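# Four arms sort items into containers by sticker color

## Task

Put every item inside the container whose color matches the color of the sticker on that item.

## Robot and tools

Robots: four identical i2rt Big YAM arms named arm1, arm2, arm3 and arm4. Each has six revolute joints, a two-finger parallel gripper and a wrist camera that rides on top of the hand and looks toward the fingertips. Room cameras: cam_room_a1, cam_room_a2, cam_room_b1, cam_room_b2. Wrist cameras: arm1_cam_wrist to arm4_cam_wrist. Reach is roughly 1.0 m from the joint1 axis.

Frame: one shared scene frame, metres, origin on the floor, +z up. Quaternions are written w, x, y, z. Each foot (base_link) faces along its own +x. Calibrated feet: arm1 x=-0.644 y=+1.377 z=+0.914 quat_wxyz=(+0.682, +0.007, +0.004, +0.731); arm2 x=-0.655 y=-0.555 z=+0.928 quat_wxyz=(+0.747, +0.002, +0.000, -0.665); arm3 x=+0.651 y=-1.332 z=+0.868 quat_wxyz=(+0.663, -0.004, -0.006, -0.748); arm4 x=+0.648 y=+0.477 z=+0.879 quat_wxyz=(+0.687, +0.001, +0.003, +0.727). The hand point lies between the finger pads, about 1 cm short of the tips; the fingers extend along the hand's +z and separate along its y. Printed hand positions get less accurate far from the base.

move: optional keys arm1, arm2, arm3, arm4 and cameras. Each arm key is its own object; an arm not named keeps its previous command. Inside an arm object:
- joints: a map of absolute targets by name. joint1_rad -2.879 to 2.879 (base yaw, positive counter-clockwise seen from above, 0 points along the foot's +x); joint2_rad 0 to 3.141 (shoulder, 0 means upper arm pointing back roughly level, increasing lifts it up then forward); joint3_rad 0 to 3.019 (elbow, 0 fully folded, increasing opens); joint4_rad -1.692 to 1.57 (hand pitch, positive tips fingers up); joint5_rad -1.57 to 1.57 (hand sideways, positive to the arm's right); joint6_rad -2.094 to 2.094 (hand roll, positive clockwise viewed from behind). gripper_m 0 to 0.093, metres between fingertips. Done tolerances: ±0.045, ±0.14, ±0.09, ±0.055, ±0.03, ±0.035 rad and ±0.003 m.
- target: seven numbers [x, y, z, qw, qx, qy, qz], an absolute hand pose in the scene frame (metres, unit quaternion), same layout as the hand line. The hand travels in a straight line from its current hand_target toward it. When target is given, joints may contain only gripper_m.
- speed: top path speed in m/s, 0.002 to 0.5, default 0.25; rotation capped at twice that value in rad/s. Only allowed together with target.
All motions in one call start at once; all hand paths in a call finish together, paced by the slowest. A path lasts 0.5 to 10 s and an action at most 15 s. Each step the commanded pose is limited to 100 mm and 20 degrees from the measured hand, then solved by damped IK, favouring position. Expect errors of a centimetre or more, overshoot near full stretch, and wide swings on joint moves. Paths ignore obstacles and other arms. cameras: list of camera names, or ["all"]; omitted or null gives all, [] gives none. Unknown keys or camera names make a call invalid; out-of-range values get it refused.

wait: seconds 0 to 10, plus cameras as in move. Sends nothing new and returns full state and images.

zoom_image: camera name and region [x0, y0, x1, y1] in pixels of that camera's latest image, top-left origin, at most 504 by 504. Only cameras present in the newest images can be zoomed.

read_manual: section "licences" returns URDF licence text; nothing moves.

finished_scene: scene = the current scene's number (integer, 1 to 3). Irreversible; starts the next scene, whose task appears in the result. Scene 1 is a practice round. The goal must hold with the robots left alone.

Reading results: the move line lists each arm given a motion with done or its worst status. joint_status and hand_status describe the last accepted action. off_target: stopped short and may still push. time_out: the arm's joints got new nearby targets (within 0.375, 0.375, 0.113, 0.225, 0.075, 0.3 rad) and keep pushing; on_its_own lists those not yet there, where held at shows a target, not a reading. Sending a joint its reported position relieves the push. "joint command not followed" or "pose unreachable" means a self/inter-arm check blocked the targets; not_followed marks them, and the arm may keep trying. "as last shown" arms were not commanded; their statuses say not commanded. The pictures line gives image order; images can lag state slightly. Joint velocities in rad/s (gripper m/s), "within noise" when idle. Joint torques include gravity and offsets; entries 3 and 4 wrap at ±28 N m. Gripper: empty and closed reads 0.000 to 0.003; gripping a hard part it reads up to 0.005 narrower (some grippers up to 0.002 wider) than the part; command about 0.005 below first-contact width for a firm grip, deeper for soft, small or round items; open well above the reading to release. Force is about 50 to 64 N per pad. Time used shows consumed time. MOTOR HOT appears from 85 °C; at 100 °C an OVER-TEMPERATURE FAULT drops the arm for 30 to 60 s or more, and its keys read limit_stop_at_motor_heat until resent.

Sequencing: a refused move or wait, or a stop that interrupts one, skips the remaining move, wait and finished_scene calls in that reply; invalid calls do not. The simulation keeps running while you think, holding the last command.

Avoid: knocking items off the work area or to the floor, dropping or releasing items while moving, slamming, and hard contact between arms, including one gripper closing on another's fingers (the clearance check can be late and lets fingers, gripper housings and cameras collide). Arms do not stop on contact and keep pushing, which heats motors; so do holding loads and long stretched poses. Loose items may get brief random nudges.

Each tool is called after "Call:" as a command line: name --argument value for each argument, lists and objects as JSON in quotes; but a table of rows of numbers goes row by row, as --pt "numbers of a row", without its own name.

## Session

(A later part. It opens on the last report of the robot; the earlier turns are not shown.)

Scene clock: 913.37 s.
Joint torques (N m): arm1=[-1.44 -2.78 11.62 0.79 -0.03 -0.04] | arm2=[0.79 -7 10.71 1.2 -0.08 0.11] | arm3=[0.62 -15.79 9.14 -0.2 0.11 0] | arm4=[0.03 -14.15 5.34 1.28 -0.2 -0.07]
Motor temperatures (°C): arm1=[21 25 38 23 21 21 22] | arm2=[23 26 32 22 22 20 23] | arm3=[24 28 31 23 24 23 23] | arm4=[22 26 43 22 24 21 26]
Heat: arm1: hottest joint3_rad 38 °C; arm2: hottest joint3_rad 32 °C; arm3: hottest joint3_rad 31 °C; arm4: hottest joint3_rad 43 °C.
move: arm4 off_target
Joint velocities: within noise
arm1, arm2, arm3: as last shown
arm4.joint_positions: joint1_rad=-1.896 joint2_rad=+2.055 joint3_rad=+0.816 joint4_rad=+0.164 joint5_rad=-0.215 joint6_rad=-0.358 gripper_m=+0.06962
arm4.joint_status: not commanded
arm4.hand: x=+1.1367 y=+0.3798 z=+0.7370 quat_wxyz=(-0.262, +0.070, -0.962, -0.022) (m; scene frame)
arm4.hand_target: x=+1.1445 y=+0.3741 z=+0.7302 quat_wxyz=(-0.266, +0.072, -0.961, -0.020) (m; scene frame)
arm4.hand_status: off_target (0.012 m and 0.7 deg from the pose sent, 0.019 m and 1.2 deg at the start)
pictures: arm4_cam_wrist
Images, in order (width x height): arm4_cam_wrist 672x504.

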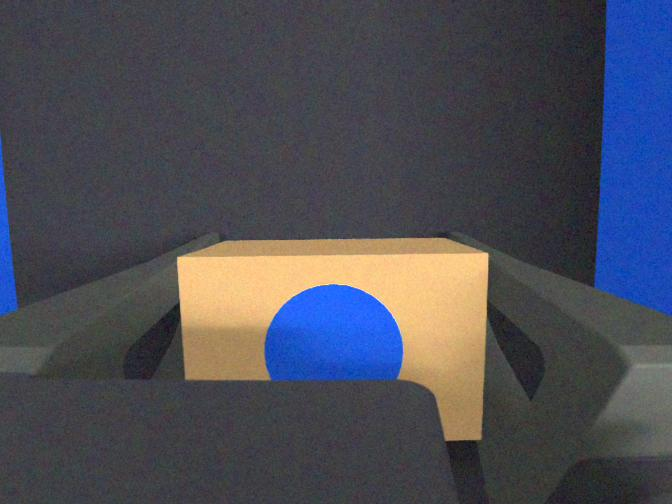

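Call:
move --arm4 '{"joints": {"gripper_m": 0.086}}' --cameras '[]'

Call:
move --arm4 '{"target": [1.10, 0.37, 0.98, 0.2665, -0.0723, 0.9609, 0.0200], "speed": 0.3}'

Scene clock: 917.17 s.
Joint torques (N m): arm1=[-1.61 -3.02 11.48 0.96 -0.05 -0.06] | arm2=[0.97 -6.95 10.66 1.2 -0.07 0.11] | arm3=[0.91 -15.97 9.17 -0.2 0.11 0.01] | arm4=[0.21 -14.39 5.18 1.32 -0.11 -0.06]
Motor temperatures (°C): arm1=[21 25 38 23 21 21 22] | arm2=[23 26 32 22 22 20 23] | arm3=[24 28 31 23 24 23 23] | arm4=[22 26 42 22 24 21 26]
Heat: arm1: hottest joint3_rad 38 °C; arm2: hottest joint3_rad 32 °C; arm3: hottest joint3_rad 31 °C; arm4: hottest joint3_rad 42 °C.
move: arm4 done
Joint velocities: within noise
arm1, arm2, arm3: as last shown
arm4.joint_positions: joint1_rad=-1.896 joint2_rad=+2.055 joint3_rad=+0.816 joint4_rad=+0.165 joint5_rad=-0.216 joint6_rad=-0.358 gripper_m=+0.08590
arm4.joint_status: all done
arm4.hand: x=+1.1370 y=+0.3799 z=+0.7372 quat_wxyz=(-0.262, +0.070, -0.962, -0.023) (m; scene frame)
arm4.hand_target: x=+1.1446 y=+0.3740 z=+0.7303 quat_wxyz=(-0.266, +0.072, -0.961, -0.020) (m; scene frame)
arm4.hand_status: not commanded
pictures: none
No camera images: "cameras" was empty.

Scene clock: 918.73 s.
Joint torques (N m): arm1=[-2.14 -2.43 11.66 0.68 -0.04 -0.06] | arm2=[0.91 -6.95 10.7 1.17 -0.07 0.11] | arm3=[0.85 -15.97 9.13 -0.23 0.11 0] | arm4=[0.21 -10.58 10.51 0.38 -0.21 -0.07]
Motor temperatures (°C): arm1=[21 25 38 23 21 21 22] | arm2=[23 26 32 22 22 20 23] | arm3=[24 28 31 23 24 23 23] | arm4=[22 26 42 22 24 21 26]
Heat: arm1: hottest joint3_rad 38 °C; arm2: hottest joint3_rad 32 °C; arm3: hottest joint3_rad 31 °C; arm4: hottest joint3_rad 42 °C.
move: arm4 off_target
Joint velocities: within noise
arm1, arm2, arm3: as last shown
arm4.joint_positions: joint1_rad=-1.940 joint2_rad=+1.388 joint3_rad=+0.802 joint4_rad=-0.511 joint5_rad=-0.237 joint6_rad=-0.395 gripper_m=+0.08591
arm4.joint_status: not commanded
arm4.hand: x=+1.0869 y=+0.3776 z=+0.9670 quat_wxyz=(-0.256, +0.068, -0.964, -0.025) (m; scene frame)
arm4.hand_target: x=+1.0994 y=+0.3700 z=+0.9802 quat_wxyz=(-0.267, +0.072, -0.961, -0.020) (m; scene frame)
arm4.hand_status: off_target (0.020 m and 1.5 deg from the pose sent, 0.246 m and 0.6 deg at the start)
pictures: arm1_cam_wrist, arm2_cam_wrist, arm3_cam_wrist, arm4_cam_wrist, cam_room_a1, cam_room_a2, cam_room_b1, cam_room_b2
Images, in order (width x height): arm1_cam_wrist 672x504, arm2_cam_wrist 672x504, arm3_cam_wrist 672x504, arm4_cam_wrist 672x504, cam_room_a1 672x504, cam_room_a2 672x504, cam_room_b1 672x504, cam_room_b2 672x504.

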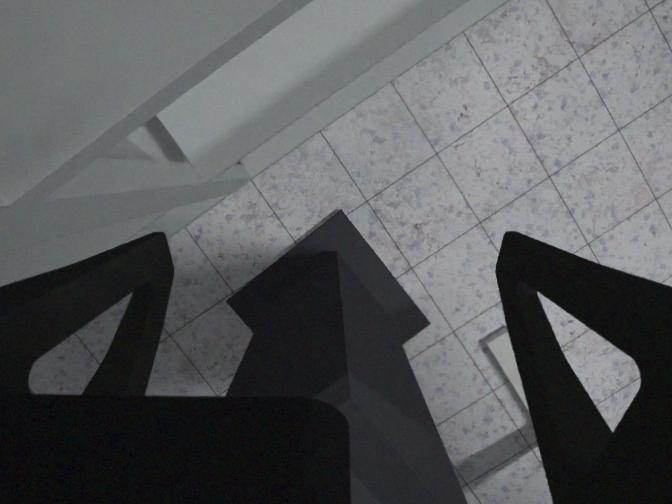

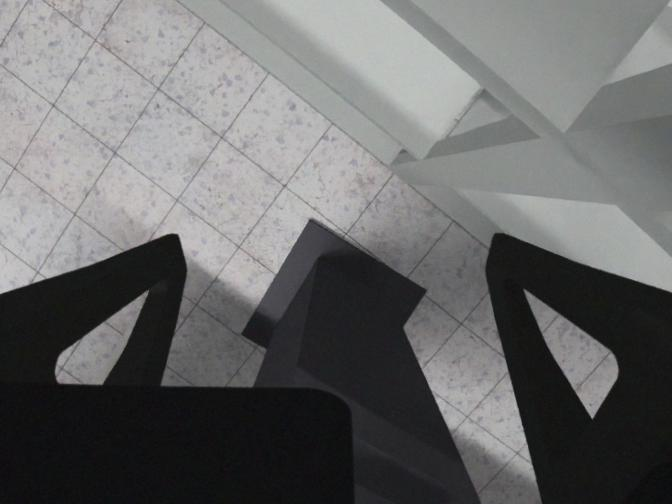

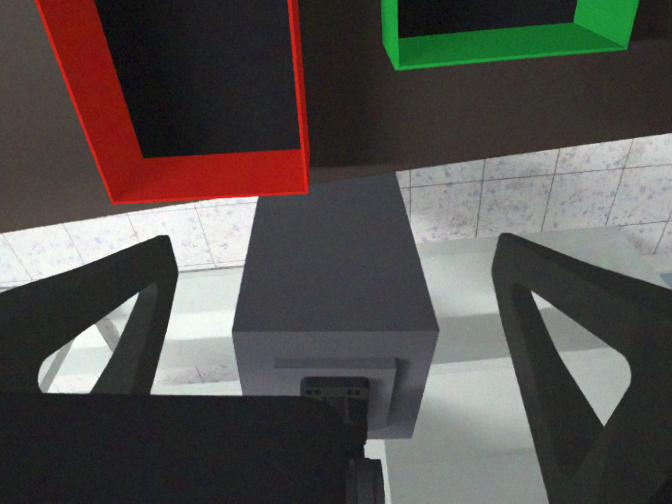

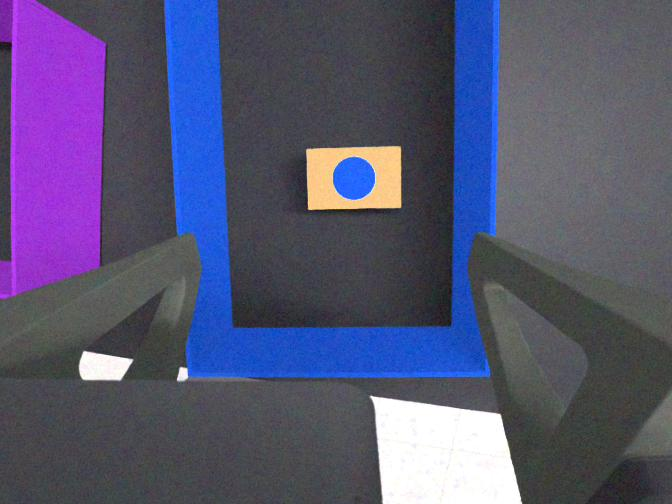

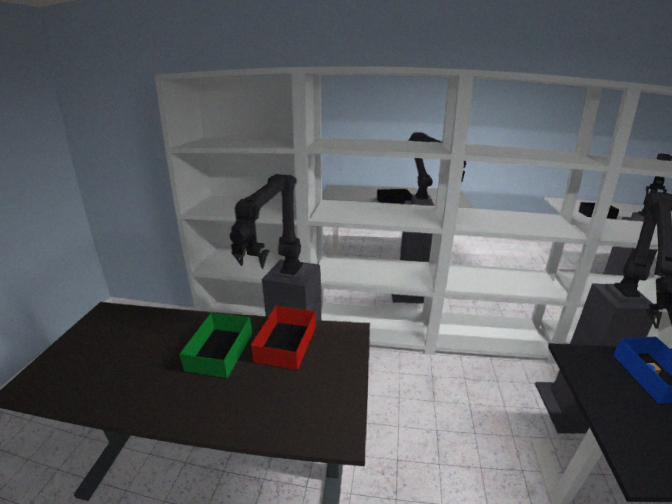

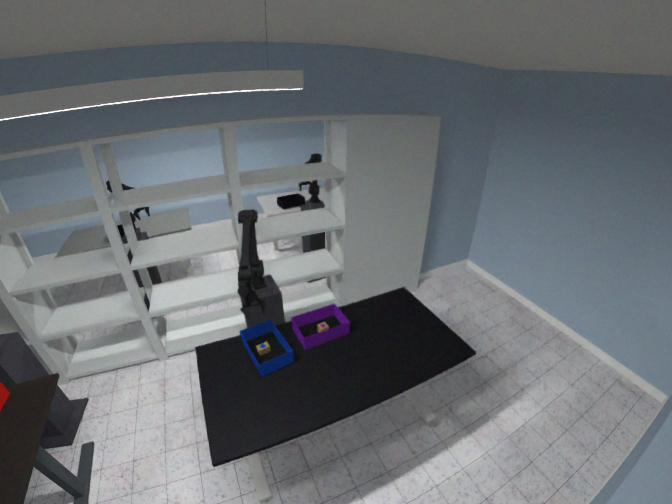

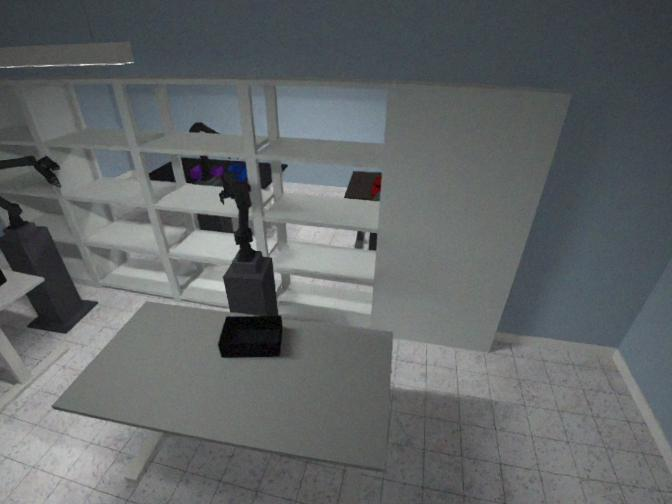

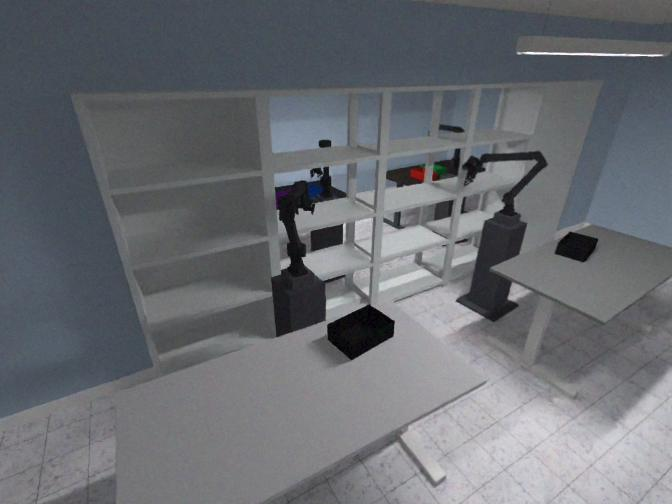

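Call:
move --arm1 '{"joints": {"joint1_rad": 1.676, "joint2_rad": 0.81, "joint3_rad": 1.09, "joint4_rad": -1.42, "joint5_rad": 0, "joint6_rad": 0}}' --arm2 '{"joints": {"joint1_rad": -1.338, "joint2_rad": 0.81, "joint3_rad": 1.09, "joint4_rad": -1.42, "joint5_rad": 0, "joint6_rad": 0}}' --arm3 '{"joints": {"joint1_rad": 1.691, "joint2_rad": 1.274, "joint3_rad": 1.204, "joint4_rad": -0.882, "joint5_rad": 0, "joint6_rad": 0}}' --arm4 '{"joints": {"joint1_rad": -1.418, "joint2_rad": 1.274, "joint3_rad": 1.204, "joint4_rad": -0.882, "joint5_rad": 0, "joint6_rad": 0}}' --cameras '[]'

Call:
move --arm1 '{"joints": {"joint1_rad": 1.676, "joint2_rad": 1.274, "joint3_rad": 1.204, "joint4_rad": -0.882, "joint5_rad": 0, "joint6_rad": 0}}' --arm2 '{"joints": {"joint1_rad": -1.338, "joint2_rad": 1.274, "joint3_rad": 1.204, "joint4_rad": -0.882, "joint5_rad": 0, "joint6_rad": 0}}'

Scene clock: 1004.30 s.
Joint torques (N m): arm1=[-1.32 -0.09 14.02 0.7 0.12 -0.01] | arm2=[0.5 -3.84 13.45 1.07 -0.16 0.13] | arm3=[0.97 -10.7 9.13 1.73 0.06 0] | arm4=[0.5 -10.58 11.18 0.5 0.21 0.18]
Motor temperatures (°C): arm1=[21 25 38 23 21 21 21] | arm2=[23 26 33 22 22 20 23] | arm3=[24 28 31 23 24 23 23] | arm4=[22 25 44 22 25 21 25]
Heat: arm1: hottest joint3_rad 38 °C; arm2: hottest joint3_rad 33 °C; arm3: hottest joint3_rad 31 °C; arm4: hottest joint3_rad 44 °C.
move: arm1 done; arm2 done; arm3 done; arm4 done
Joint velocities: within noise
arm1.joint_positions: joint1_rad=+1.670 joint2_rad=+0.813 joint3_rad=+1.056 joint4_rad=-1.409 joint5_rad=-0.002 joint6_rad=+0.003 gripper_m=+0.09302
arm1.joint_status: all done
arm1.hand: x=-0.9131 y=+1.3300 z=+1.2363 quat_wxyz=(+0.016, +0.975, +0.082, -0.208) (m; scene frame)
arm1.hand_target: x=-0.9141 y=+1.3284 z=+1.2520 quat_wxyz=(+0.017, +0.972, +0.085, -0.220) (m; scene frame)
arm1.hand_status: not commanded
arm2.joint_positions: joint1_rad=-1.334 joint2_rad=+0.808 joint3_rad=+1.067 joint4_rad=-1.407 joint5_rad=+0.003 joint6_rad=-0.007 gripper_m=+0.09297
arm2.joint_status: all done
arm2.hand: x=-0.9181 y=-0.6520 z=+1.2520 quat_wxyz=(-0.033, -0.962, -0.175, +0.205) (m; scene frame)
arm2.hand_target: x=-0.9185 y=-0.6517 z=+1.2611 quat_wxyz=(-0.036, -0.962, -0.170, +0.209) (m; scene frame)
arm2.hand_status: not commanded
arm3.joint_positions: joint1_rad=+1.694 joint2_rad=+1.268 joint3_rad=+1.207 joint4_rad=-0.897 joint5_rad=-0.001 joint6_rad=-0.005 gripper_m=+0.09401
arm3.joint_status: all done
arm3.hand: x=+1.1471 y=-1.3270 z=+1.1560 quat_wxyz=(-0.302, +0.005, -0.953, +0.007) (m; scene frame)
arm3.hand_target: x=+1.1504 y=-1.3286 z=+1.1535 quat_wxyz=(-0.305, +0.002, -0.952, +0.007) (m; scene frame)
arm3.hand_status: not commanded
arm4.joint_positions: joint1_rad=-1.410 joint2_rad=+1.266 joint3_rad=+1.179 joint4_rad=-0.870 joint5_rad=-0.003 joint6_rad=-0.014 gripper_m=+0.08592
arm4.joint_status: all done
arm4.hand: x=+1.1324 y=+0.5852 z=+1.1543 quat_wxyz=(-0.298, +0.111, -0.948, -0.031) (m; scene frame)
arm4.hand_target: x=+1.1381 y=+0.5817 z=+1.1620 quat_wxyz=(-0.300, +0.100, -0.948, -0.030) (m; scene frame)
arm4.hand_status: not commanded
pictures: none
No camera images: "cameras" was empty.

Scene clock: 1005.60 s.
Joint torques (N m): arm1=[-1.49 -9.7 14.19 2.02 0.06 -0.02] | arm2=[0.38 -12.81 14.53 2.55 -0.16 0.13] | arm3=[0.91 -10.64 9.09 1.74 0.06 0] | arm4=[-0.26 -10.58 11.14 0.5 0.21 0.17]
Motor temperatures (°C): arm1=[21 25 38 23 21 21 21] | arm2=[23 26 34 22 22 20 23] | arm3=[24 28 31 23 24 23 23] | arm4=[22 25 44 22 25 21 25]
Heat: arm1: hottest joint3_rad 38 °C; arm2: hottest joint3_rad 34 °C; arm3: hottest joint3_rad 31 °C; arm4: hottest joint3_rad 44 °C.
move: arm1 done; arm2 done
Joint velocities: within noise
arm1.joint_positions: joint1_rad=+1.670 joint2_rad=+1.291 joint3_rad=+1.173 joint4_rad=-0.901 joint5_rad=-0.002 joint6_rad=+0.003 gripper_m=+0.09302
arm1.joint_status: all done
arm1.hand: x=-1.1233 y=+1.2946 z=+1.1798 quat_wxyz=(+0.022, +0.957, +0.080, -0.278) (m; scene frame)
arm1.hand_target: x=-1.1314 y=+1.2906 z=+1.2071 quat_wxyz=(+0.024, +0.946, +0.083, -0.311) (m; scene frame)
arm1.hand_status: not commanded
arm2.joint_positions: joint1_rad=-1.334 joint2_rad=+1.280 joint3_rad=+1.174 joint4_rad=-0.899 joint5_rad=+0.003 joint6_rad=-0.007 gripper_m=+0.09297
arm2.joint_status: all done
arm2.hand: x=-1.1155 y=-0.7248 z=+1.1914 quat_wxyz=(-0.045, -0.945, -0.172, +0.274) (m; scene frame)
arm2.hand_target: x=-1.1252 y=-0.7270 z=+1.2122 quat_wxyz=(-0.052, -0.938, -0.166, +0.299) (m; scene frame)
arm2.hand_status: not commanded
arm3, arm4: as last shown
pictures: arm1_cam_wrist, arm2_cam_wrist, arm3_cam_wrist, arm4_cam_wrist, cam_room_a1, cam_room_a2, cam_room_b1, cam_room_b2
Images, in order (width x height): arm1_cam_wrist 672x504, arm2_cam_wrist 672x504, arm3_cam_wrist 672x504, arm4_cam_wrist 672x504, cam_room_a1 672x504, cam_room_a2 672x504, cam_room_b1 672x504, cam_room_b2 672x504.

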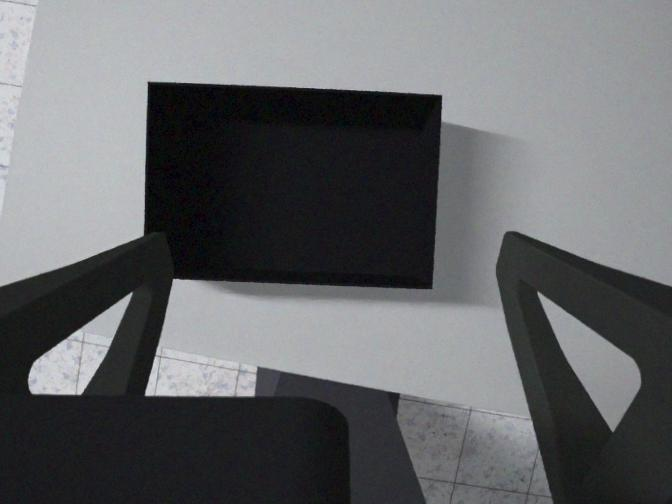

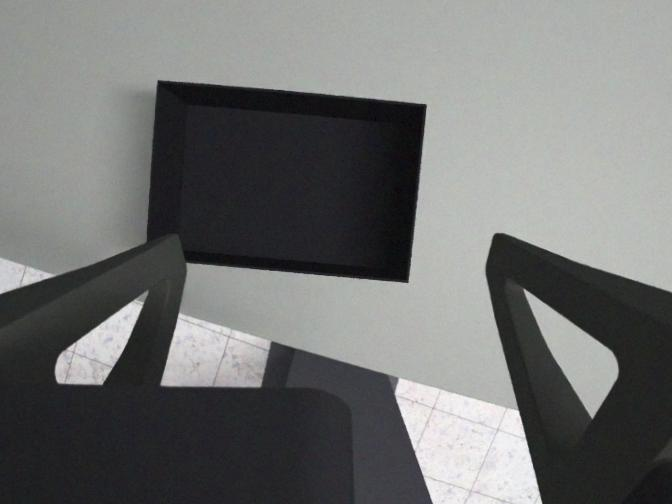

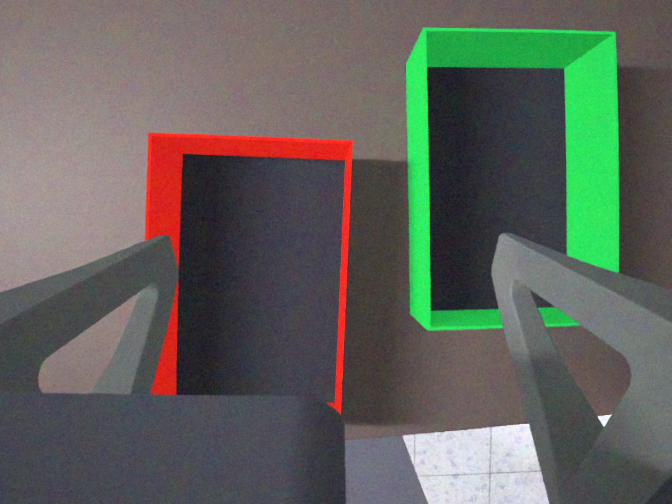

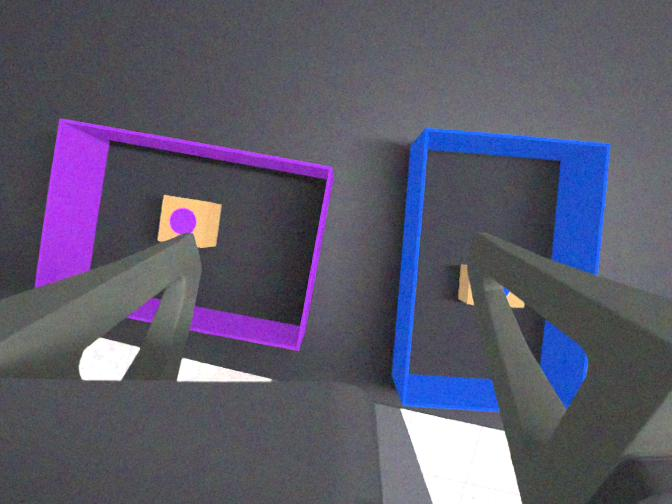

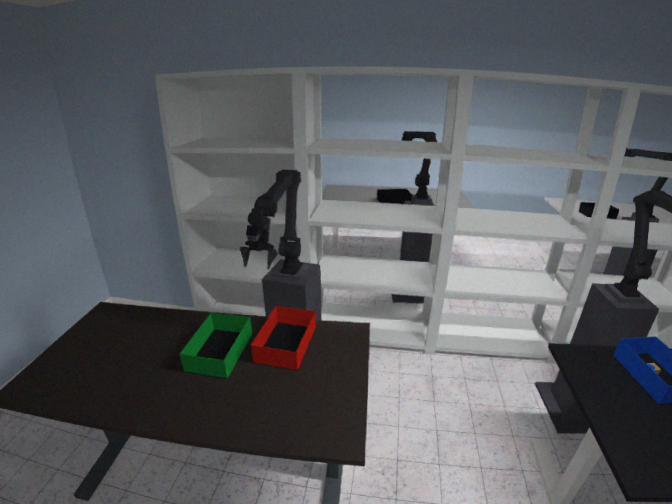

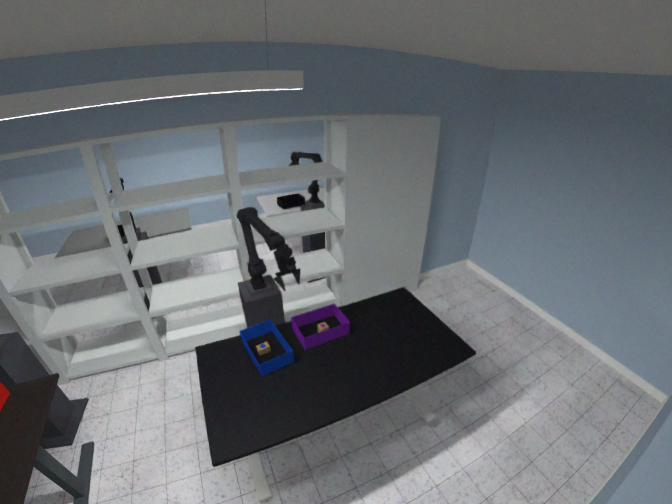

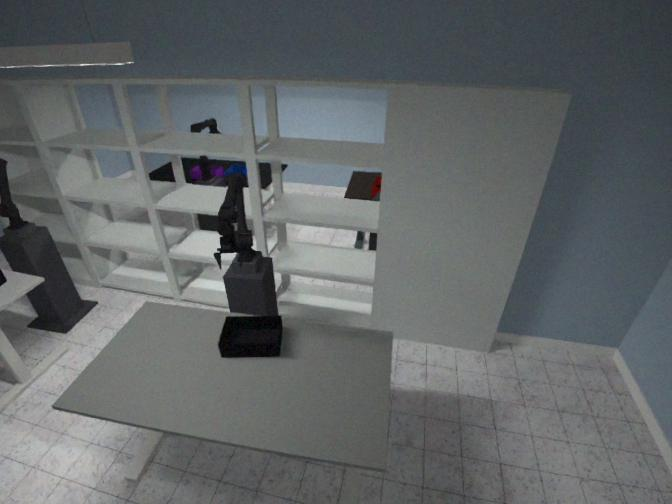

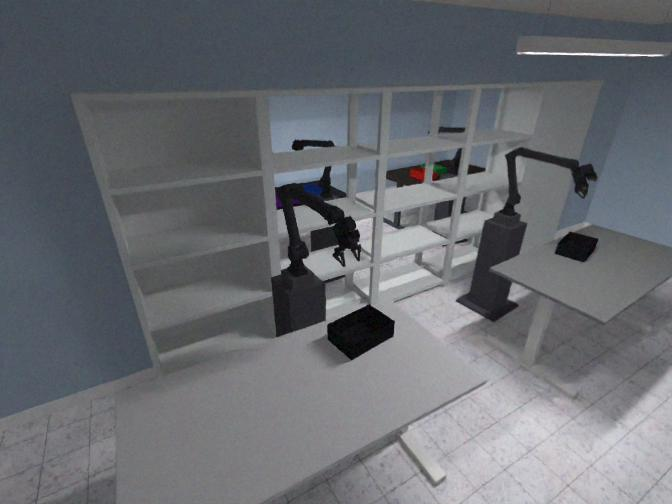

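Call:
move --arm1 '{"target": [-1.15, 1.25, 0.97, 0.0085, -0.9755, 0.0383, 0.2162], "speed": 0.4}' --arm2 '{"target": [-1.14, -0.79, 0.97, -0.0587, -0.9397, -0.2650, 0.2083], "speed": 0.4}' --cameras '[]'

Call:
move --arm1 '{"joints": {"joint1_rad": -2.247, "joint2_rad": 0.915, "joint3_rad": 0.854, "joint4_rad": -1.073, "joint5_rad": 0, "joint6_rad": 0}}' --arm2 '{"joints": {"joint1_rad": 0.920, "joint2_rad": 0.915, "joint3_rad": 0.854, "joint4_rad": -1.073, "joint5_rad": 0, "joint6_rad": 0}}' --arm3 '{"joints": {"joint1_rad": -1.988, "joint2_rad": 0.916, "joint3_rad": 0.946, "joint4_rad": -1.077, "joint5_rad": 0, "joint6_rad": 0}}' --arm4 '{"joints": {"joint1_rad": 0.906, "joint2_rad": 0.916, "joint3_rad": 0.946, "joint4_rad": -1.077, "joint5_rad": 0, "joint6_rad": 0}}' --cameras '[]'

Call:
move --arm1 '{"target": [0.010, 0.921, 1.12, 0.2065, 0.2919, 0.9316, -0.0647], "speed": 0.4}' --arm2 '{"target": [0.003, -0.945, 1.12, 0.2087, 0.2576, 0.9417, -0.0571], "speed": 0.4}' --cameras '["cam_room_a1", "cam_room_a2", "arm2_cam_wrist"]'

Scene clock: 1105.73 s.
Joint torques (N m): arm1=[-1.03 -12.86 9.89 1.61 0.25 0.1] | arm2=[1.08 -16.5 9.88 2.22 -0.19 -0.07] | arm3=[1.08 -10.7 9.13 1.77 0.05 0] | arm4=[0.5 -10.23 11.14 0.54 0.22 0.19]
Motor temperatures (°C): arm1=[21 25 40 23 21 21 21] | arm2=[23 26 41 22 22 20 23] | arm3=[24 26 32 23 24 23 23] | arm4=[22 24 48 22 24 21 25]
Heat: arm1: hottest joint3_rad 40 °C; arm2: hottest joint3_rad 41 °C; arm3: hottest joint3_rad 32 °C; arm4: hottest joint3_rad 48 °C.
move: arm1 off_target; arm2 done
Joint velocities: within noise
arm1.joint_positions: joint1_rad=+1.790 joint2_rad=+1.673 joint3_rad=+1.005 joint4_rad=-0.554 joint5_rad=+0.146 joint6_rad=+0.336 gripper_m=+0.09302
arm1.joint_status: not commanded
arm1.hand: x=-1.1409 y=+1.2563 z=+0.9560 quat_wxyz=(-0.016, +0.980, -0.036, -0.195) (m; scene frame)
arm1.hand_target: x=-1.1497 y=+1.2500 z=+0.9702 quat_wxyz=(-0.008, +0.976, -0.038, -0.216) (m; scene frame)
arm1.hand_status: off_target (0.018 m and 2.7 deg from the pose sent, 0.216 m and 15.9 deg at the start)
arm2.joint_positions: joint1_rad=-1.257 joint2_rad=+1.683 joint3_rad=+1.024 joint4_rad=-0.494 joint5_rad=-0.047 joint6_rad=-0.089 gripper_m=+0.09298
arm2.joint_status: not commanded
arm2.hand: x=-1.1364 y=-0.7852 z=+0.9669 quat_wxyz=(-0.057, -0.944, -0.256, +0.199) (m; scene frame)
arm2.hand_target: x=-1.1400 y=-0.7900 z=+0.9701 quat_wxyz=(-0.059, -0.940, -0.265, +0.208) (m; scene frame)
arm2.hand_status: done (0.007 m and 1.6 deg from the pose sent, 0.232 m and 13.2 deg at the start)
arm3, arm4: as last shown
pictures: none
No camera images: "cameras" was empty.

Scene clock: 1108.40 s.
Joint torques (N m): arm1=[-2.14 -3.08 12.23 0.85 -0.05 -0.04] | arm2=[0.85 -6.36 11.55 1.09 0.08 0.21] | arm3=[0.79 -6.01 8.91 0.73 -0.06 -0.01] | arm4=[1.08 -4.37 9.06 0.65 0.12 0.13]
Motor temperatures (°C): arm1=[21 25 40 23 21 21 21] | arm2=[23 26 41 22 22 20 23] | arm3=[24 26 32 23 24 23 23] | arm4=[22 24 48 22 24 21 25]
Heat: arm1: hottest joint3_rad 40 °C; arm2: hottest joint3_rad 41 °C; arm3: hottest joint3_rad 32 °C; arm4: hottest joint3_rad 48 °C.
move: arm1 done; arm2 done; arm3 done; arm4 done
Joint velocities: within noise
arm1.joint_positions: joint1_rad=-2.243 joint2_rad=+0.922 joint3_rad=+0.841 joint4_rad=-1.062 joint5_rad=+0.002 joint6_rad=+0.007 gripper_m=+0.09309
arm1.joint_status: all done
arm1.hand: x=-0.3693 y=+1.1891 z=+1.1279 quat_wxyz=(-0.195, -0.293, -0.934, +0.064) (m; scene frame)
arm1.hand_target: x=-0.3695 y=+1.1880 z=+1.1352 quat_wxyz=(-0.199, -0.292, -0.933, +0.066) (m; scene frame)
arm1.hand_status: not commanded
arm2.joint_positions: joint1_rad=+0.917 joint2_rad=+0.920 joint3_rad=+0.857 joint4_rad=-1.060 joint5_rad=-0.002 joint6_rad=-0.014 gripper_m=+0.09300
arm2.joint_status: all done
arm2.hand: x=-0.3683 y=-0.7269 z=+1.1557 quat_wxyz=(-0.215, -0.252, -0.942, +0.058) (m; scene frame)
arm2.hand_target: x=-0.3718 y=-0.7244 z=+1.1540 quat_wxyz=(-0.209, -0.258, -0.942, +0.055) (m; scene frame)
arm2.hand_status: not commanded
arm3.joint_positions: joint1_rad=-1.980 joint2_rad=+0.922 joint3_rad=+0.951 joint4_rad=-1.073 joint5_rad=+0.002 joint6_rad=-0.004 gripper_m=+0.09402
arm3.joint_status: all done
arm3.hand: x=+0.3469 y=-1.1488 z=+1.1363 quat_wxyz=(+0.063, -0.933, +0.253, +0.249) (m; scene frame)
arm3.hand_target: x=+0.3505 y=-1.1483 z=+1.1355 quat_wxyz=(+0.063, -0.932, +0.258, +0.247) (m; scene frame)
arm3.hand_status: not commanded
arm4.joint_positions: joint1_rad=+0.905 joint2_rad=+0.910 joint3_rad=+0.949 joint4_rad=-1.068 joint5_rad=-0.001 joint6_rad=-0.011 gripper_m=+0.08595
arm4.joint_status: all done
arm4.hand: x=+0.3611 y=+0.6796 z=+1.1551 quat_wxyz=(-0.079, +0.920, -0.284, -0.257) (m; scene frame)
arm4.hand_target: x=+0.3623 y=+0.6785 z=+1.1505 quat_wxyz=(-0.075, +0.921, -0.290, -0.249) (m; scene frame)
arm4.hand_status: not commanded
pictures: none
No camera images: "cameras" was empty.

Scene clock: 1110.60 s.
Joint torques (N m): arm1=[-2.43 -20.89 16.91 0.64 -0.04 -0.05] | arm2=[1.14 -22.77 16.95 1.03 0.12 0.2] | arm3=[0.85 -6.12 8.94 0.73 -0.06 -0.01] | arm4=[0.73 -4.42 8.99 0.47 0.1 0.16]
Motor temperatures (°C): arm1=[21 25 40 23 21 21 21] | arm2=[23 26 41 22 22 20 23] | arm3=[24 26 31 23 24 23 23] | arm4=[22 24 47 22 24 21 25]
Heat: arm1: hottest joint3_rad 40 °C; arm2: hottest joint3_rad 41 °C; arm3: hottest joint3_rad 31 °C; arm4: hottest joint3_rad 47 °C.
move: arm1 off_target; arm2 off_target
Joint velocities: within noise
arm1.joint_positions: joint1_rad=-2.243 joint2_rad=+2.220 joint3_rad=+2.291 joint4_rad=-1.237 joint5_rad=-0.006 joint6_rad=+0.006 gripper_m=+0.09309
arm1.joint_status: not commanded
arm1.hand: x=+0.0042 y=+0.9333 z=+1.0948 quat_wxyz=(-0.185, -0.293, -0.936, +0.057) (m; scene frame)
arm1.hand_target: x=+0.0088 y=+0.9220 z=+1.1201 quat_wxyz=(-0.207, -0.292, -0.931, +0.065) (m; scene frame)
arm1.hand_status: off_target (0.029 m and 2.6 deg from the pose sent, 0.465 m and 1.4 deg at the start)
arm2.joint_positions: joint1_rad=+0.917 joint2_rad=+2.091 joint3_rad=+2.051 joint4_rad=-1.111 joint5_rad=+0.001 joint6_rad=-0.014 gripper_m=+0.09300
arm2.joint_status: not commanded
arm2.hand: x=-0.0103 y=-0.9401 z=+1.1133 quat_wxyz=(-0.201, -0.253, -0.945, +0.055) (m; scene frame)
arm2.hand_target: x=+0.0022 y=-0.9447 z=+1.1198 quat_wxyz=(-0.210, -0.258, -0.942, +0.057) (m; scene frame)
arm2.hand_status: off_target (0.016 m and 1.1 deg from the pose sent, 0.432 m and 1.0 deg at the start)
arm3, arm4: as last shown
pictures: arm2_cam_wrist, cam_room_a1, cam_room_a2
Images, in order (width x height): arm2_cam_wrist 672x504, cam_room_a1 672x504, cam_room_a2 672x504.

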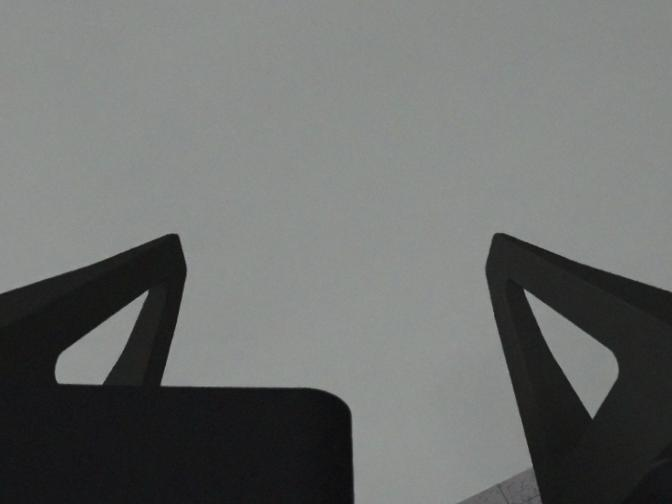

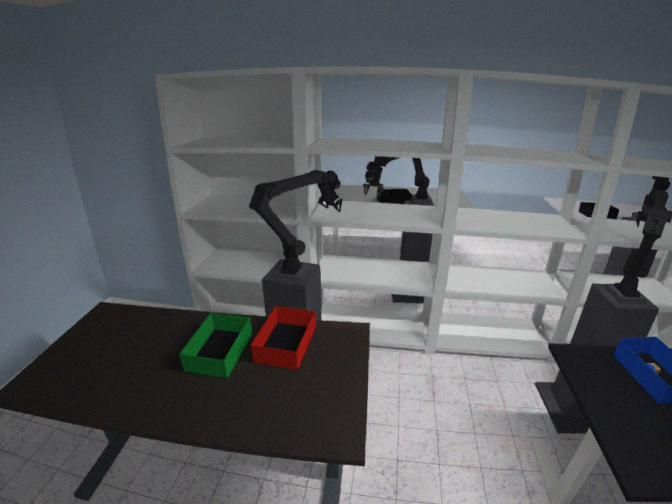

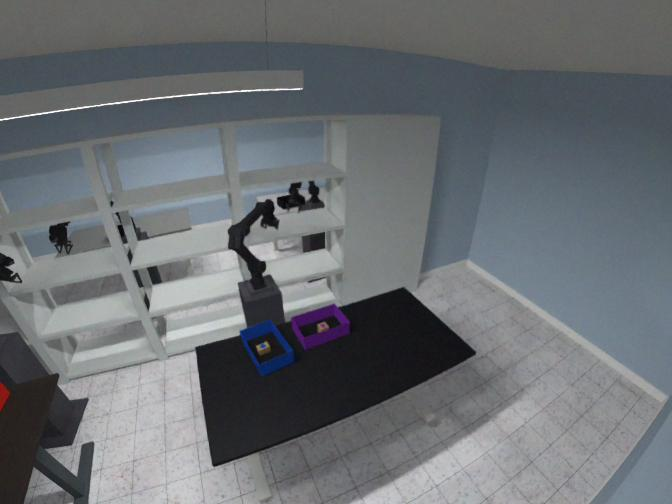

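Call:
move --arm1 '{"target": [0.010, 0.921, 1.03, 0.2065, 0.2919, 0.9316, -0.0647], "speed": 0.1}' --arm2 '{"target": [0.003, -0.945, 1.03, 0.2087, 0.2576, 0.9417, -0.0571], "speed": 0.1}' --cameras '[]'

Call:
move --arm1 '{"target": [-0.045, 0.961, 1.14, 0.2065, 0.2919, 0.9316, -0.0647], "speed": 0.3}' --arm2 '{"target": [-0.052, -0.912, 1.14, 0.2087, 0.2576, 0.9417, -0.0571], "speed": 0.3}' --cameras '[]'

Call:
move --arm1 '{"target": [-0.35, 1.173, 1.14, 0.2065, 0.2919, 0.9316, -0.0647], "speed": 0.4}' --arm2 '{"target": [-0.35, -0.736, 1.14, 0.2087, 0.2576, 0.9417, -0.0571], "speed": 0.4}' --arm3 '{"target": [0.0045, -0.946, 1.10, 0.0687, -0.9312, 0.2565, 0.2495], "speed": 0.4}' --arm4 '{"target": [0.0275, 0.940, 1.10, 0.0774, -0.9217, 0.2888, 0.2470], "speed": 0.4}' --cameras '["arm3_cam_wrist", "arm4_cam_wrist"]'

Call:
move --arm3 '{"target": [-0.034, -0.923, 1.02, 0.0687, -0.9312, 0.2565, 0.2495], "speed": 0.25}' --arm4 '{"target": [-0.013, 0.971, 1.02, 0.0774, -0.9217, 0.2888, 0.2470], "speed": 0.25}' --cameras '["arm3_cam_wrist", "arm4_cam_wrist"]'

Scene clock: 1122.03 s.
Joint torques (N m): arm1=[-2.67 -19.84 11.55 1.69 -0.04 -0.04] | arm2=[1.14 -22.12 10.78 2.35 0.13 0.2] | arm3=[0.67 -6.12 8.9 0.76 -0.07 -0.01] | arm4=[0.62 -4.54 8.99 0.39 0.12 0.11]
Motor temperatures (°C): arm1=[21 26 41 23 21 21 21] | arm2=[23 27 40 22 22 20 23] | arm3=[24 26 31 23 24 23 23] | arm4=[22 24 46 22 24 21 25]
Heat: arm1: hottest joint3_rad 41 °C; arm2: hottest joint3_rad 40 °C; arm3: hottest joint3_rad 31 °C; arm4: hottest joint3_rad 46 °C.
move: arm1 done; arm2 off_target
Joint velocities: within noise
arm1.joint_positions: joint1_rad=-2.243 joint2_rad=+2.221 joint3_rad=+2.127 joint4_rad=-1.037 joint5_rad=-0.006 joint6_rad=+0.006 gripper_m=+0.09309
arm1.joint_status: not commanded
arm1.hand: x=+0.0093 y=+0.9293 z=+1.0349 quat_wxyz=(-0.202, -0.292, -0.933, +0.062) (m; scene frame)
arm1.hand_target: x=+0.0099 y=+0.9212 z=+1.0302 quat_wxyz=(-0.207, -0.292, -0.932, +0.065) (m; scene frame)
arm1.hand_status: done (0.010 m and 0.6 deg from the pose sent, 0.066 m and 2.6 deg at the start)
arm2.joint_positions: joint1_rad=+0.917 joint2_rad=+2.117 joint3_rad=+1.944 joint4_rad=-0.929 joint5_rad=+0.001 joint6_rad=-0.014 gripper_m=+0.09300
arm2.joint_status: not commanded
arm2.hand: x=+0.0009 y=-0.9465 z=+1.0618 quat_wxyz=(-0.224, -0.252, -0.940, +0.062) (m; scene frame)
arm2.hand_target: x=+0.0018 y=-0.9445 z=+1.0305 quat_wxyz=(-0.209, -0.258, -0.942, +0.057) (m; scene frame)
arm2.hand_status: off_target (0.032 m and 1.9 deg from the pose sent, 0.085 m and 1.1 deg at the start)
arm3, arm4: as last shown
pictures: none
No camera images: "cameras" was empty.

Scene clock: 1123.33 s.
Joint torques (N m): arm1=[-2.49 -17.79 12.41 0.75 0 -0.05] | arm2=[1.14 -20.19 10.96 1.2 0.13 0.21] | arm3=[0.79 -6.01 8.92 0.76 -0.05 0] | arm4=[1.08 -4.89 9.02 0.65 0.13 0.17]
Motor temperatures (°C): arm1=[21 26 41 23 21 21 21] | arm2=[23 27 40 22 22 20 23] | arm3=[24 26 31 23 24 23 23] | arm4=[22 24 46 22 24 21 25]
Heat: arm1: hottest joint3_rad 41 °C; arm2: hottest joint3_rad 40 °C; arm3: hottest joint3_rad 31 °C; arm4: hottest joint3_rad 46 °C.
move: arm1 done; arm2 off_target
Joint velocities: within noise
arm1.joint_positions: joint1_rad=-2.243 joint2_rad=+1.974 joint3_rad=+1.995 joint4_rad=-1.131 joint5_rad=-0.006 joint6_rad=+0.006 gripper_m=+0.09309
arm1.joint_status: not commanded
arm1.hand: x=-0.0434 y=+0.9664 z=+1.1433 quat_wxyz=(-0.211, -0.291, -0.931, +0.065) (m; scene frame)
arm1.hand_target: x=-0.0450 y=+0.9612 z=+1.1399 quat_wxyz=(-0.207, -0.292, -0.932, +0.065) (m; scene frame)
arm1.hand_status: done (0.007 m and 0.6 deg from the pose sent, 0.123 m and 0.7 deg at the start)
arm2.joint_positions: joint1_rad=+0.917 joint2_rad=+1.892 joint3_rad=+1.858 joint4_rad=-1.049 joint5_rad=+0.002 joint6_rad=-0.013 gripper_m=+0.09300
arm2.joint_status: not commanded
arm2.hand: x=-0.0517 y=-0.9159 z=+1.1666 quat_wxyz=(-0.233, -0.251, -0.937, +0.065) (m; scene frame)
arm2.hand_target: x=-0.0526 y=-0.9118 z=+1.1402 quat_wxyz=(-0.208, -0.258, -0.942, +0.057) (m; scene frame)
arm2.hand_status: off_target (0.027 m and 3.1 deg from the pose sent, 0.101 m and 1.9 deg at the start)
arm3, arm4: as last shown
pictures: none
No camera images: "cameras" was empty.

Scene clock: 1125.37 s.
Joint torques (N m): arm1=[-3.08 -2.37 11.9 0.76 -0.06 -0.06] | arm2=[1.32 -6.07 10.82 1.18 0.13 0.21] | arm3=[1.44 -24.41 13.9 0.53 0.13 -0.01] | arm4=[0.03 -23.59 12.96 0.31 -0.05 -0.09]
Motor temperatures (°C): arm1=[21 26 41 23 21 21 21] | arm2=[23 27 40 22 22 20 23] | arm3=[24 26 31 23 24 23 23] | arm4=[22 24 46 22 24 21 25]
Heat: arm1: hottest joint3_rad 41 °C; arm2: hottest joint3_rad 40 °C; arm3: hottest joint3_rad 31 °C; arm4: hottest joint3_rad 46 °C.
move: arm1 done; arm2 off_target; arm3 off_target; arm4 off_target
Joint velocities: within noise
arm1.joint_positions: joint1_rad=-2.244 joint2_rad=+0.970 joint3_rad=+0.892 joint4_rad=-1.031 joint5_rad=-0.008 joint6_rad=+0.004 gripper_m=+0.09309
arm1.joint_status: not commanded
arm1.hand: x=-0.3482 y=+1.1763 z=+1.1404 quat_wxyz=(-0.212, -0.290, -0.931, +0.065) (m; scene frame)
arm1.hand_target: x=-0.3501 y=+1.1731 z=+1.1399 quat_wxyz=(-0.206, -0.292, -0.932, +0.065) (m; scene frame)
arm1.hand_status: done (0.004 m and 0.7 deg from the pose sent, 0.370 m and 0.6 deg at the start)
arm2.joint_positions: joint1_rad=+0.917 joint2_rad=+0.983 joint3_rad=+0.874 joint4_rad=-0.991 joint5_rad=+0.003 joint6_rad=-0.011 gripper_m=+0.09300
arm2.joint_status: not commanded
arm2.hand: x=-0.3469 y=-0.7405 z=+1.1509 quat_wxyz=(-0.225, -0.253, -0.939, +0.063) (m; scene frame)
arm2.hand_target: x=-0.3502 y=-0.7361 z=+1.1403 quat_wxyz=(-0.209, -0.258, -0.942, +0.057) (m; scene frame)
arm2.hand_status: off_target (0.012 m and 2.0 deg from the pose sent, 0.349 m and 3.1 deg at the start)
arm3.joint_positions: joint1_rad=-1.980 joint2_rad=+2.010 joint3_rad=+1.960 joint4_rad=-1.044 joint5_rad=+0.010 joint6_rad=-0.004 gripper_m=+0.09402
arm3.joint_status: not commanded
arm3.hand: x=+0.0145 y=-0.9532 z=+1.0685 quat_wxyz=(+0.061, -0.938, +0.255, +0.224) (m; scene frame)
arm3.hand_target: x=+0.0060 y=-0.9467 z=+1.1003 quat_wxyz=(+0.069, -0.931, +0.256, +0.250) (m; scene frame)
arm3.hand_status: off_target (0.034 m and 3.1 deg from the pose sent, 0.400 m and 0.8 deg at the start)
arm4.joint_positions: joint1_rad=+0.882 joint2_rad=+2.072 joint3_rad=+2.054 joint4_rad=-1.055 joint5_rad=-0.009 joint6_rad=-0.018 gripper_m=+0.08595
arm4.joint_status: not commanded
arm4.hand: x=+0.0330 y=+0.9281 z=+1.0876 quat_wxyz=(-0.073, +0.924, -0.293, -0.237) (m; scene frame)
arm4.hand_target: x=+0.0283 y=+0.9395 z=+1.0999 quat_wxyz=(-0.078, +0.922, -0.289, -0.248) (m; scene frame)
arm4.hand_status: off_target (0.018 m and 1.4 deg from the pose sent, 0.427 m and 1.3 deg at the start)
pictures: arm3_cam_wrist, arm4_cam_wrist
Images, in order (width x height): arm3_cam_wrist 672x504, arm4_cam_wrist 672x504.

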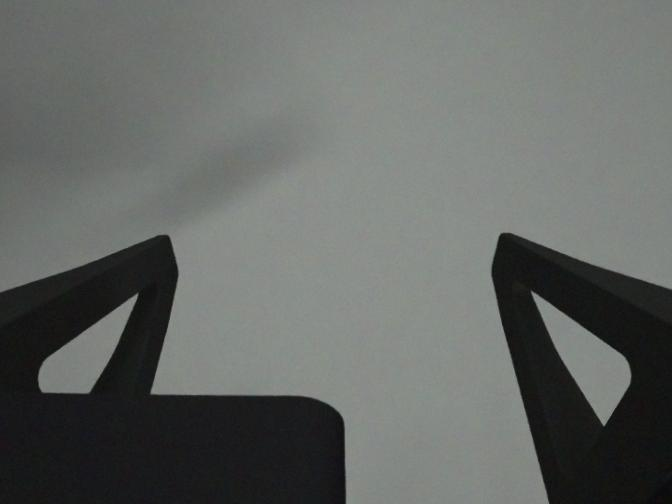

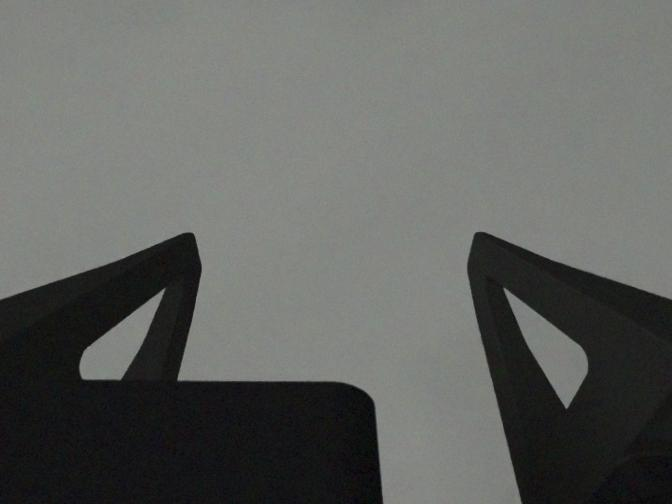

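Scene clock: 1126.67 s.
Joint torques (N m): arm1=[-2.49 -2.55 11.64 0.85 -0.03 -0.11] | arm2=[1.38 -6.01 10.85 1.2 0.13 0.2] | arm3=[1.49 -22.89 12.46 1.1 0.11 -0.08] | arm4=[0.21 -24.47 12.4 0.87 -0.02 -0.02]
Motor temperatures (°C): arm1=[21 26 41 23 21 21 21] | arm2=[23 27 40 22 22 20 23] | arm3=[24 26 31 23 24 23 23] | arm4=[22 24 46 22 24 21 25]
Heat: arm1: hottest joint3_rad 41 °C; arm2: hottest joint3_rad 40 °C; arm3: hottest joint3_rad 31 °C; arm4: hottest joint3_rad 46 °C.
move: arm3 off_target; arm4 off_target
Joint velocities: arm1=[within noise] | arm2=[within noise] | arm3=[-0.005 -0.005 -0.046 -0.007 -0.022 -0.066 0] | arm4=[within noise]
arm1, arm2: as last shown
arm1.joint_positions: joint1_rad=-2.244 joint2_rad=+0.970 joint3_rad=+0.892 joint4_rad=-1.031 joint5_rad=-0.008 joint6_rad=+0.003 gripper_m=+0.09309
arm3.joint_positions: joint1_rad=-1.983 joint2_rad=+2.138 joint3_rad=+2.036 joint4_rad=-0.952 joint5_rad=+0.010 joint6_rad=+0.002 gripper_m=+0.09399
arm3.joint_status: not commanded
arm3.hand: x=-0.0235 y=-0.9290 z=+1.0222 quat_wxyz=(+0.066, -0.933, +0.259, +0.243) (m; scene frame)
arm3.hand_target: x=-0.0334 y=-0.9232 z=+1.0198 quat_wxyz=(+0.069, -0.931, +0.257, +0.250) (m; scene frame)
arm3.hand_status: off_target (0.012 m and 0.8 deg from the pose sent, 0.075 m and 3.1 deg at the start)
arm4.joint_positions: joint1_rad=+0.878 joint2_rad=+2.244 joint3_rad=+2.179 joint4_rad=-0.995 joint5_rad=-0.010 joint6_rad=-0.023 gripper_m=+0.08595
arm4.joint_status: not commanded
arm4.hand: x=-0.0056 y=+0.9595 z=+1.0256 quat_wxyz=(-0.075, +0.922, -0.292, -0.242) (m; scene frame)
arm4.hand_target: x=-0.0122 y=+0.9706 z=+1.0201 quat_wxyz=(-0.078, +0.922, -0.289, -0.248) (m; scene frame)
arm4.hand_status: off_target (0.015 m and 0.7 deg from the pose sent, 0.092 m and 1.4 deg at the start)
pictures: arm3_cam_wrist, arm4_cam_wrist
Images, in order (width x height): arm3_cam_wrist 672x504, arm4_cam_wrist 672x504.

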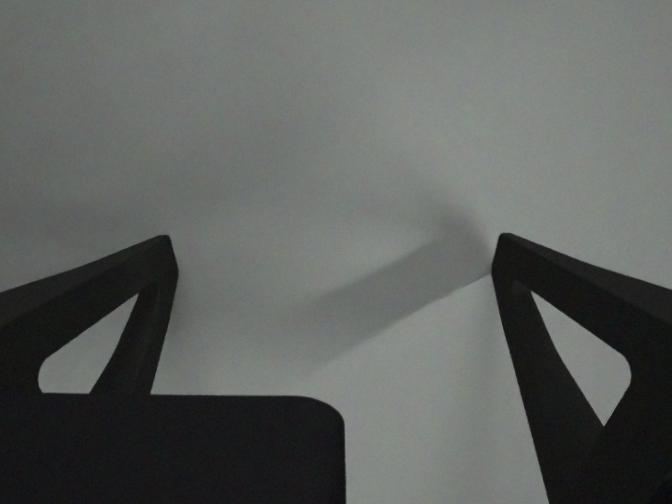

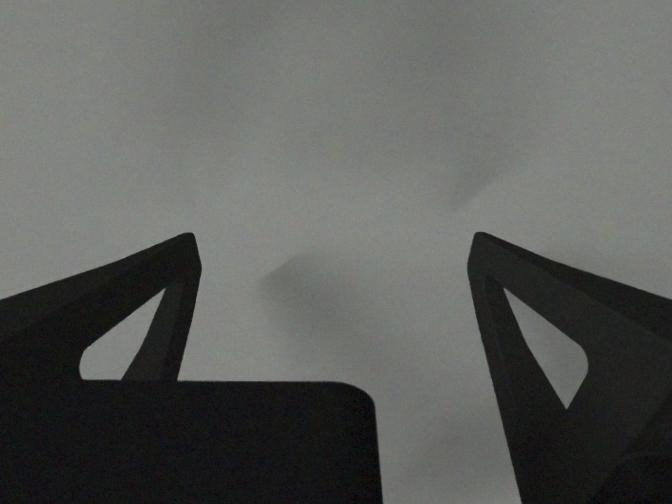

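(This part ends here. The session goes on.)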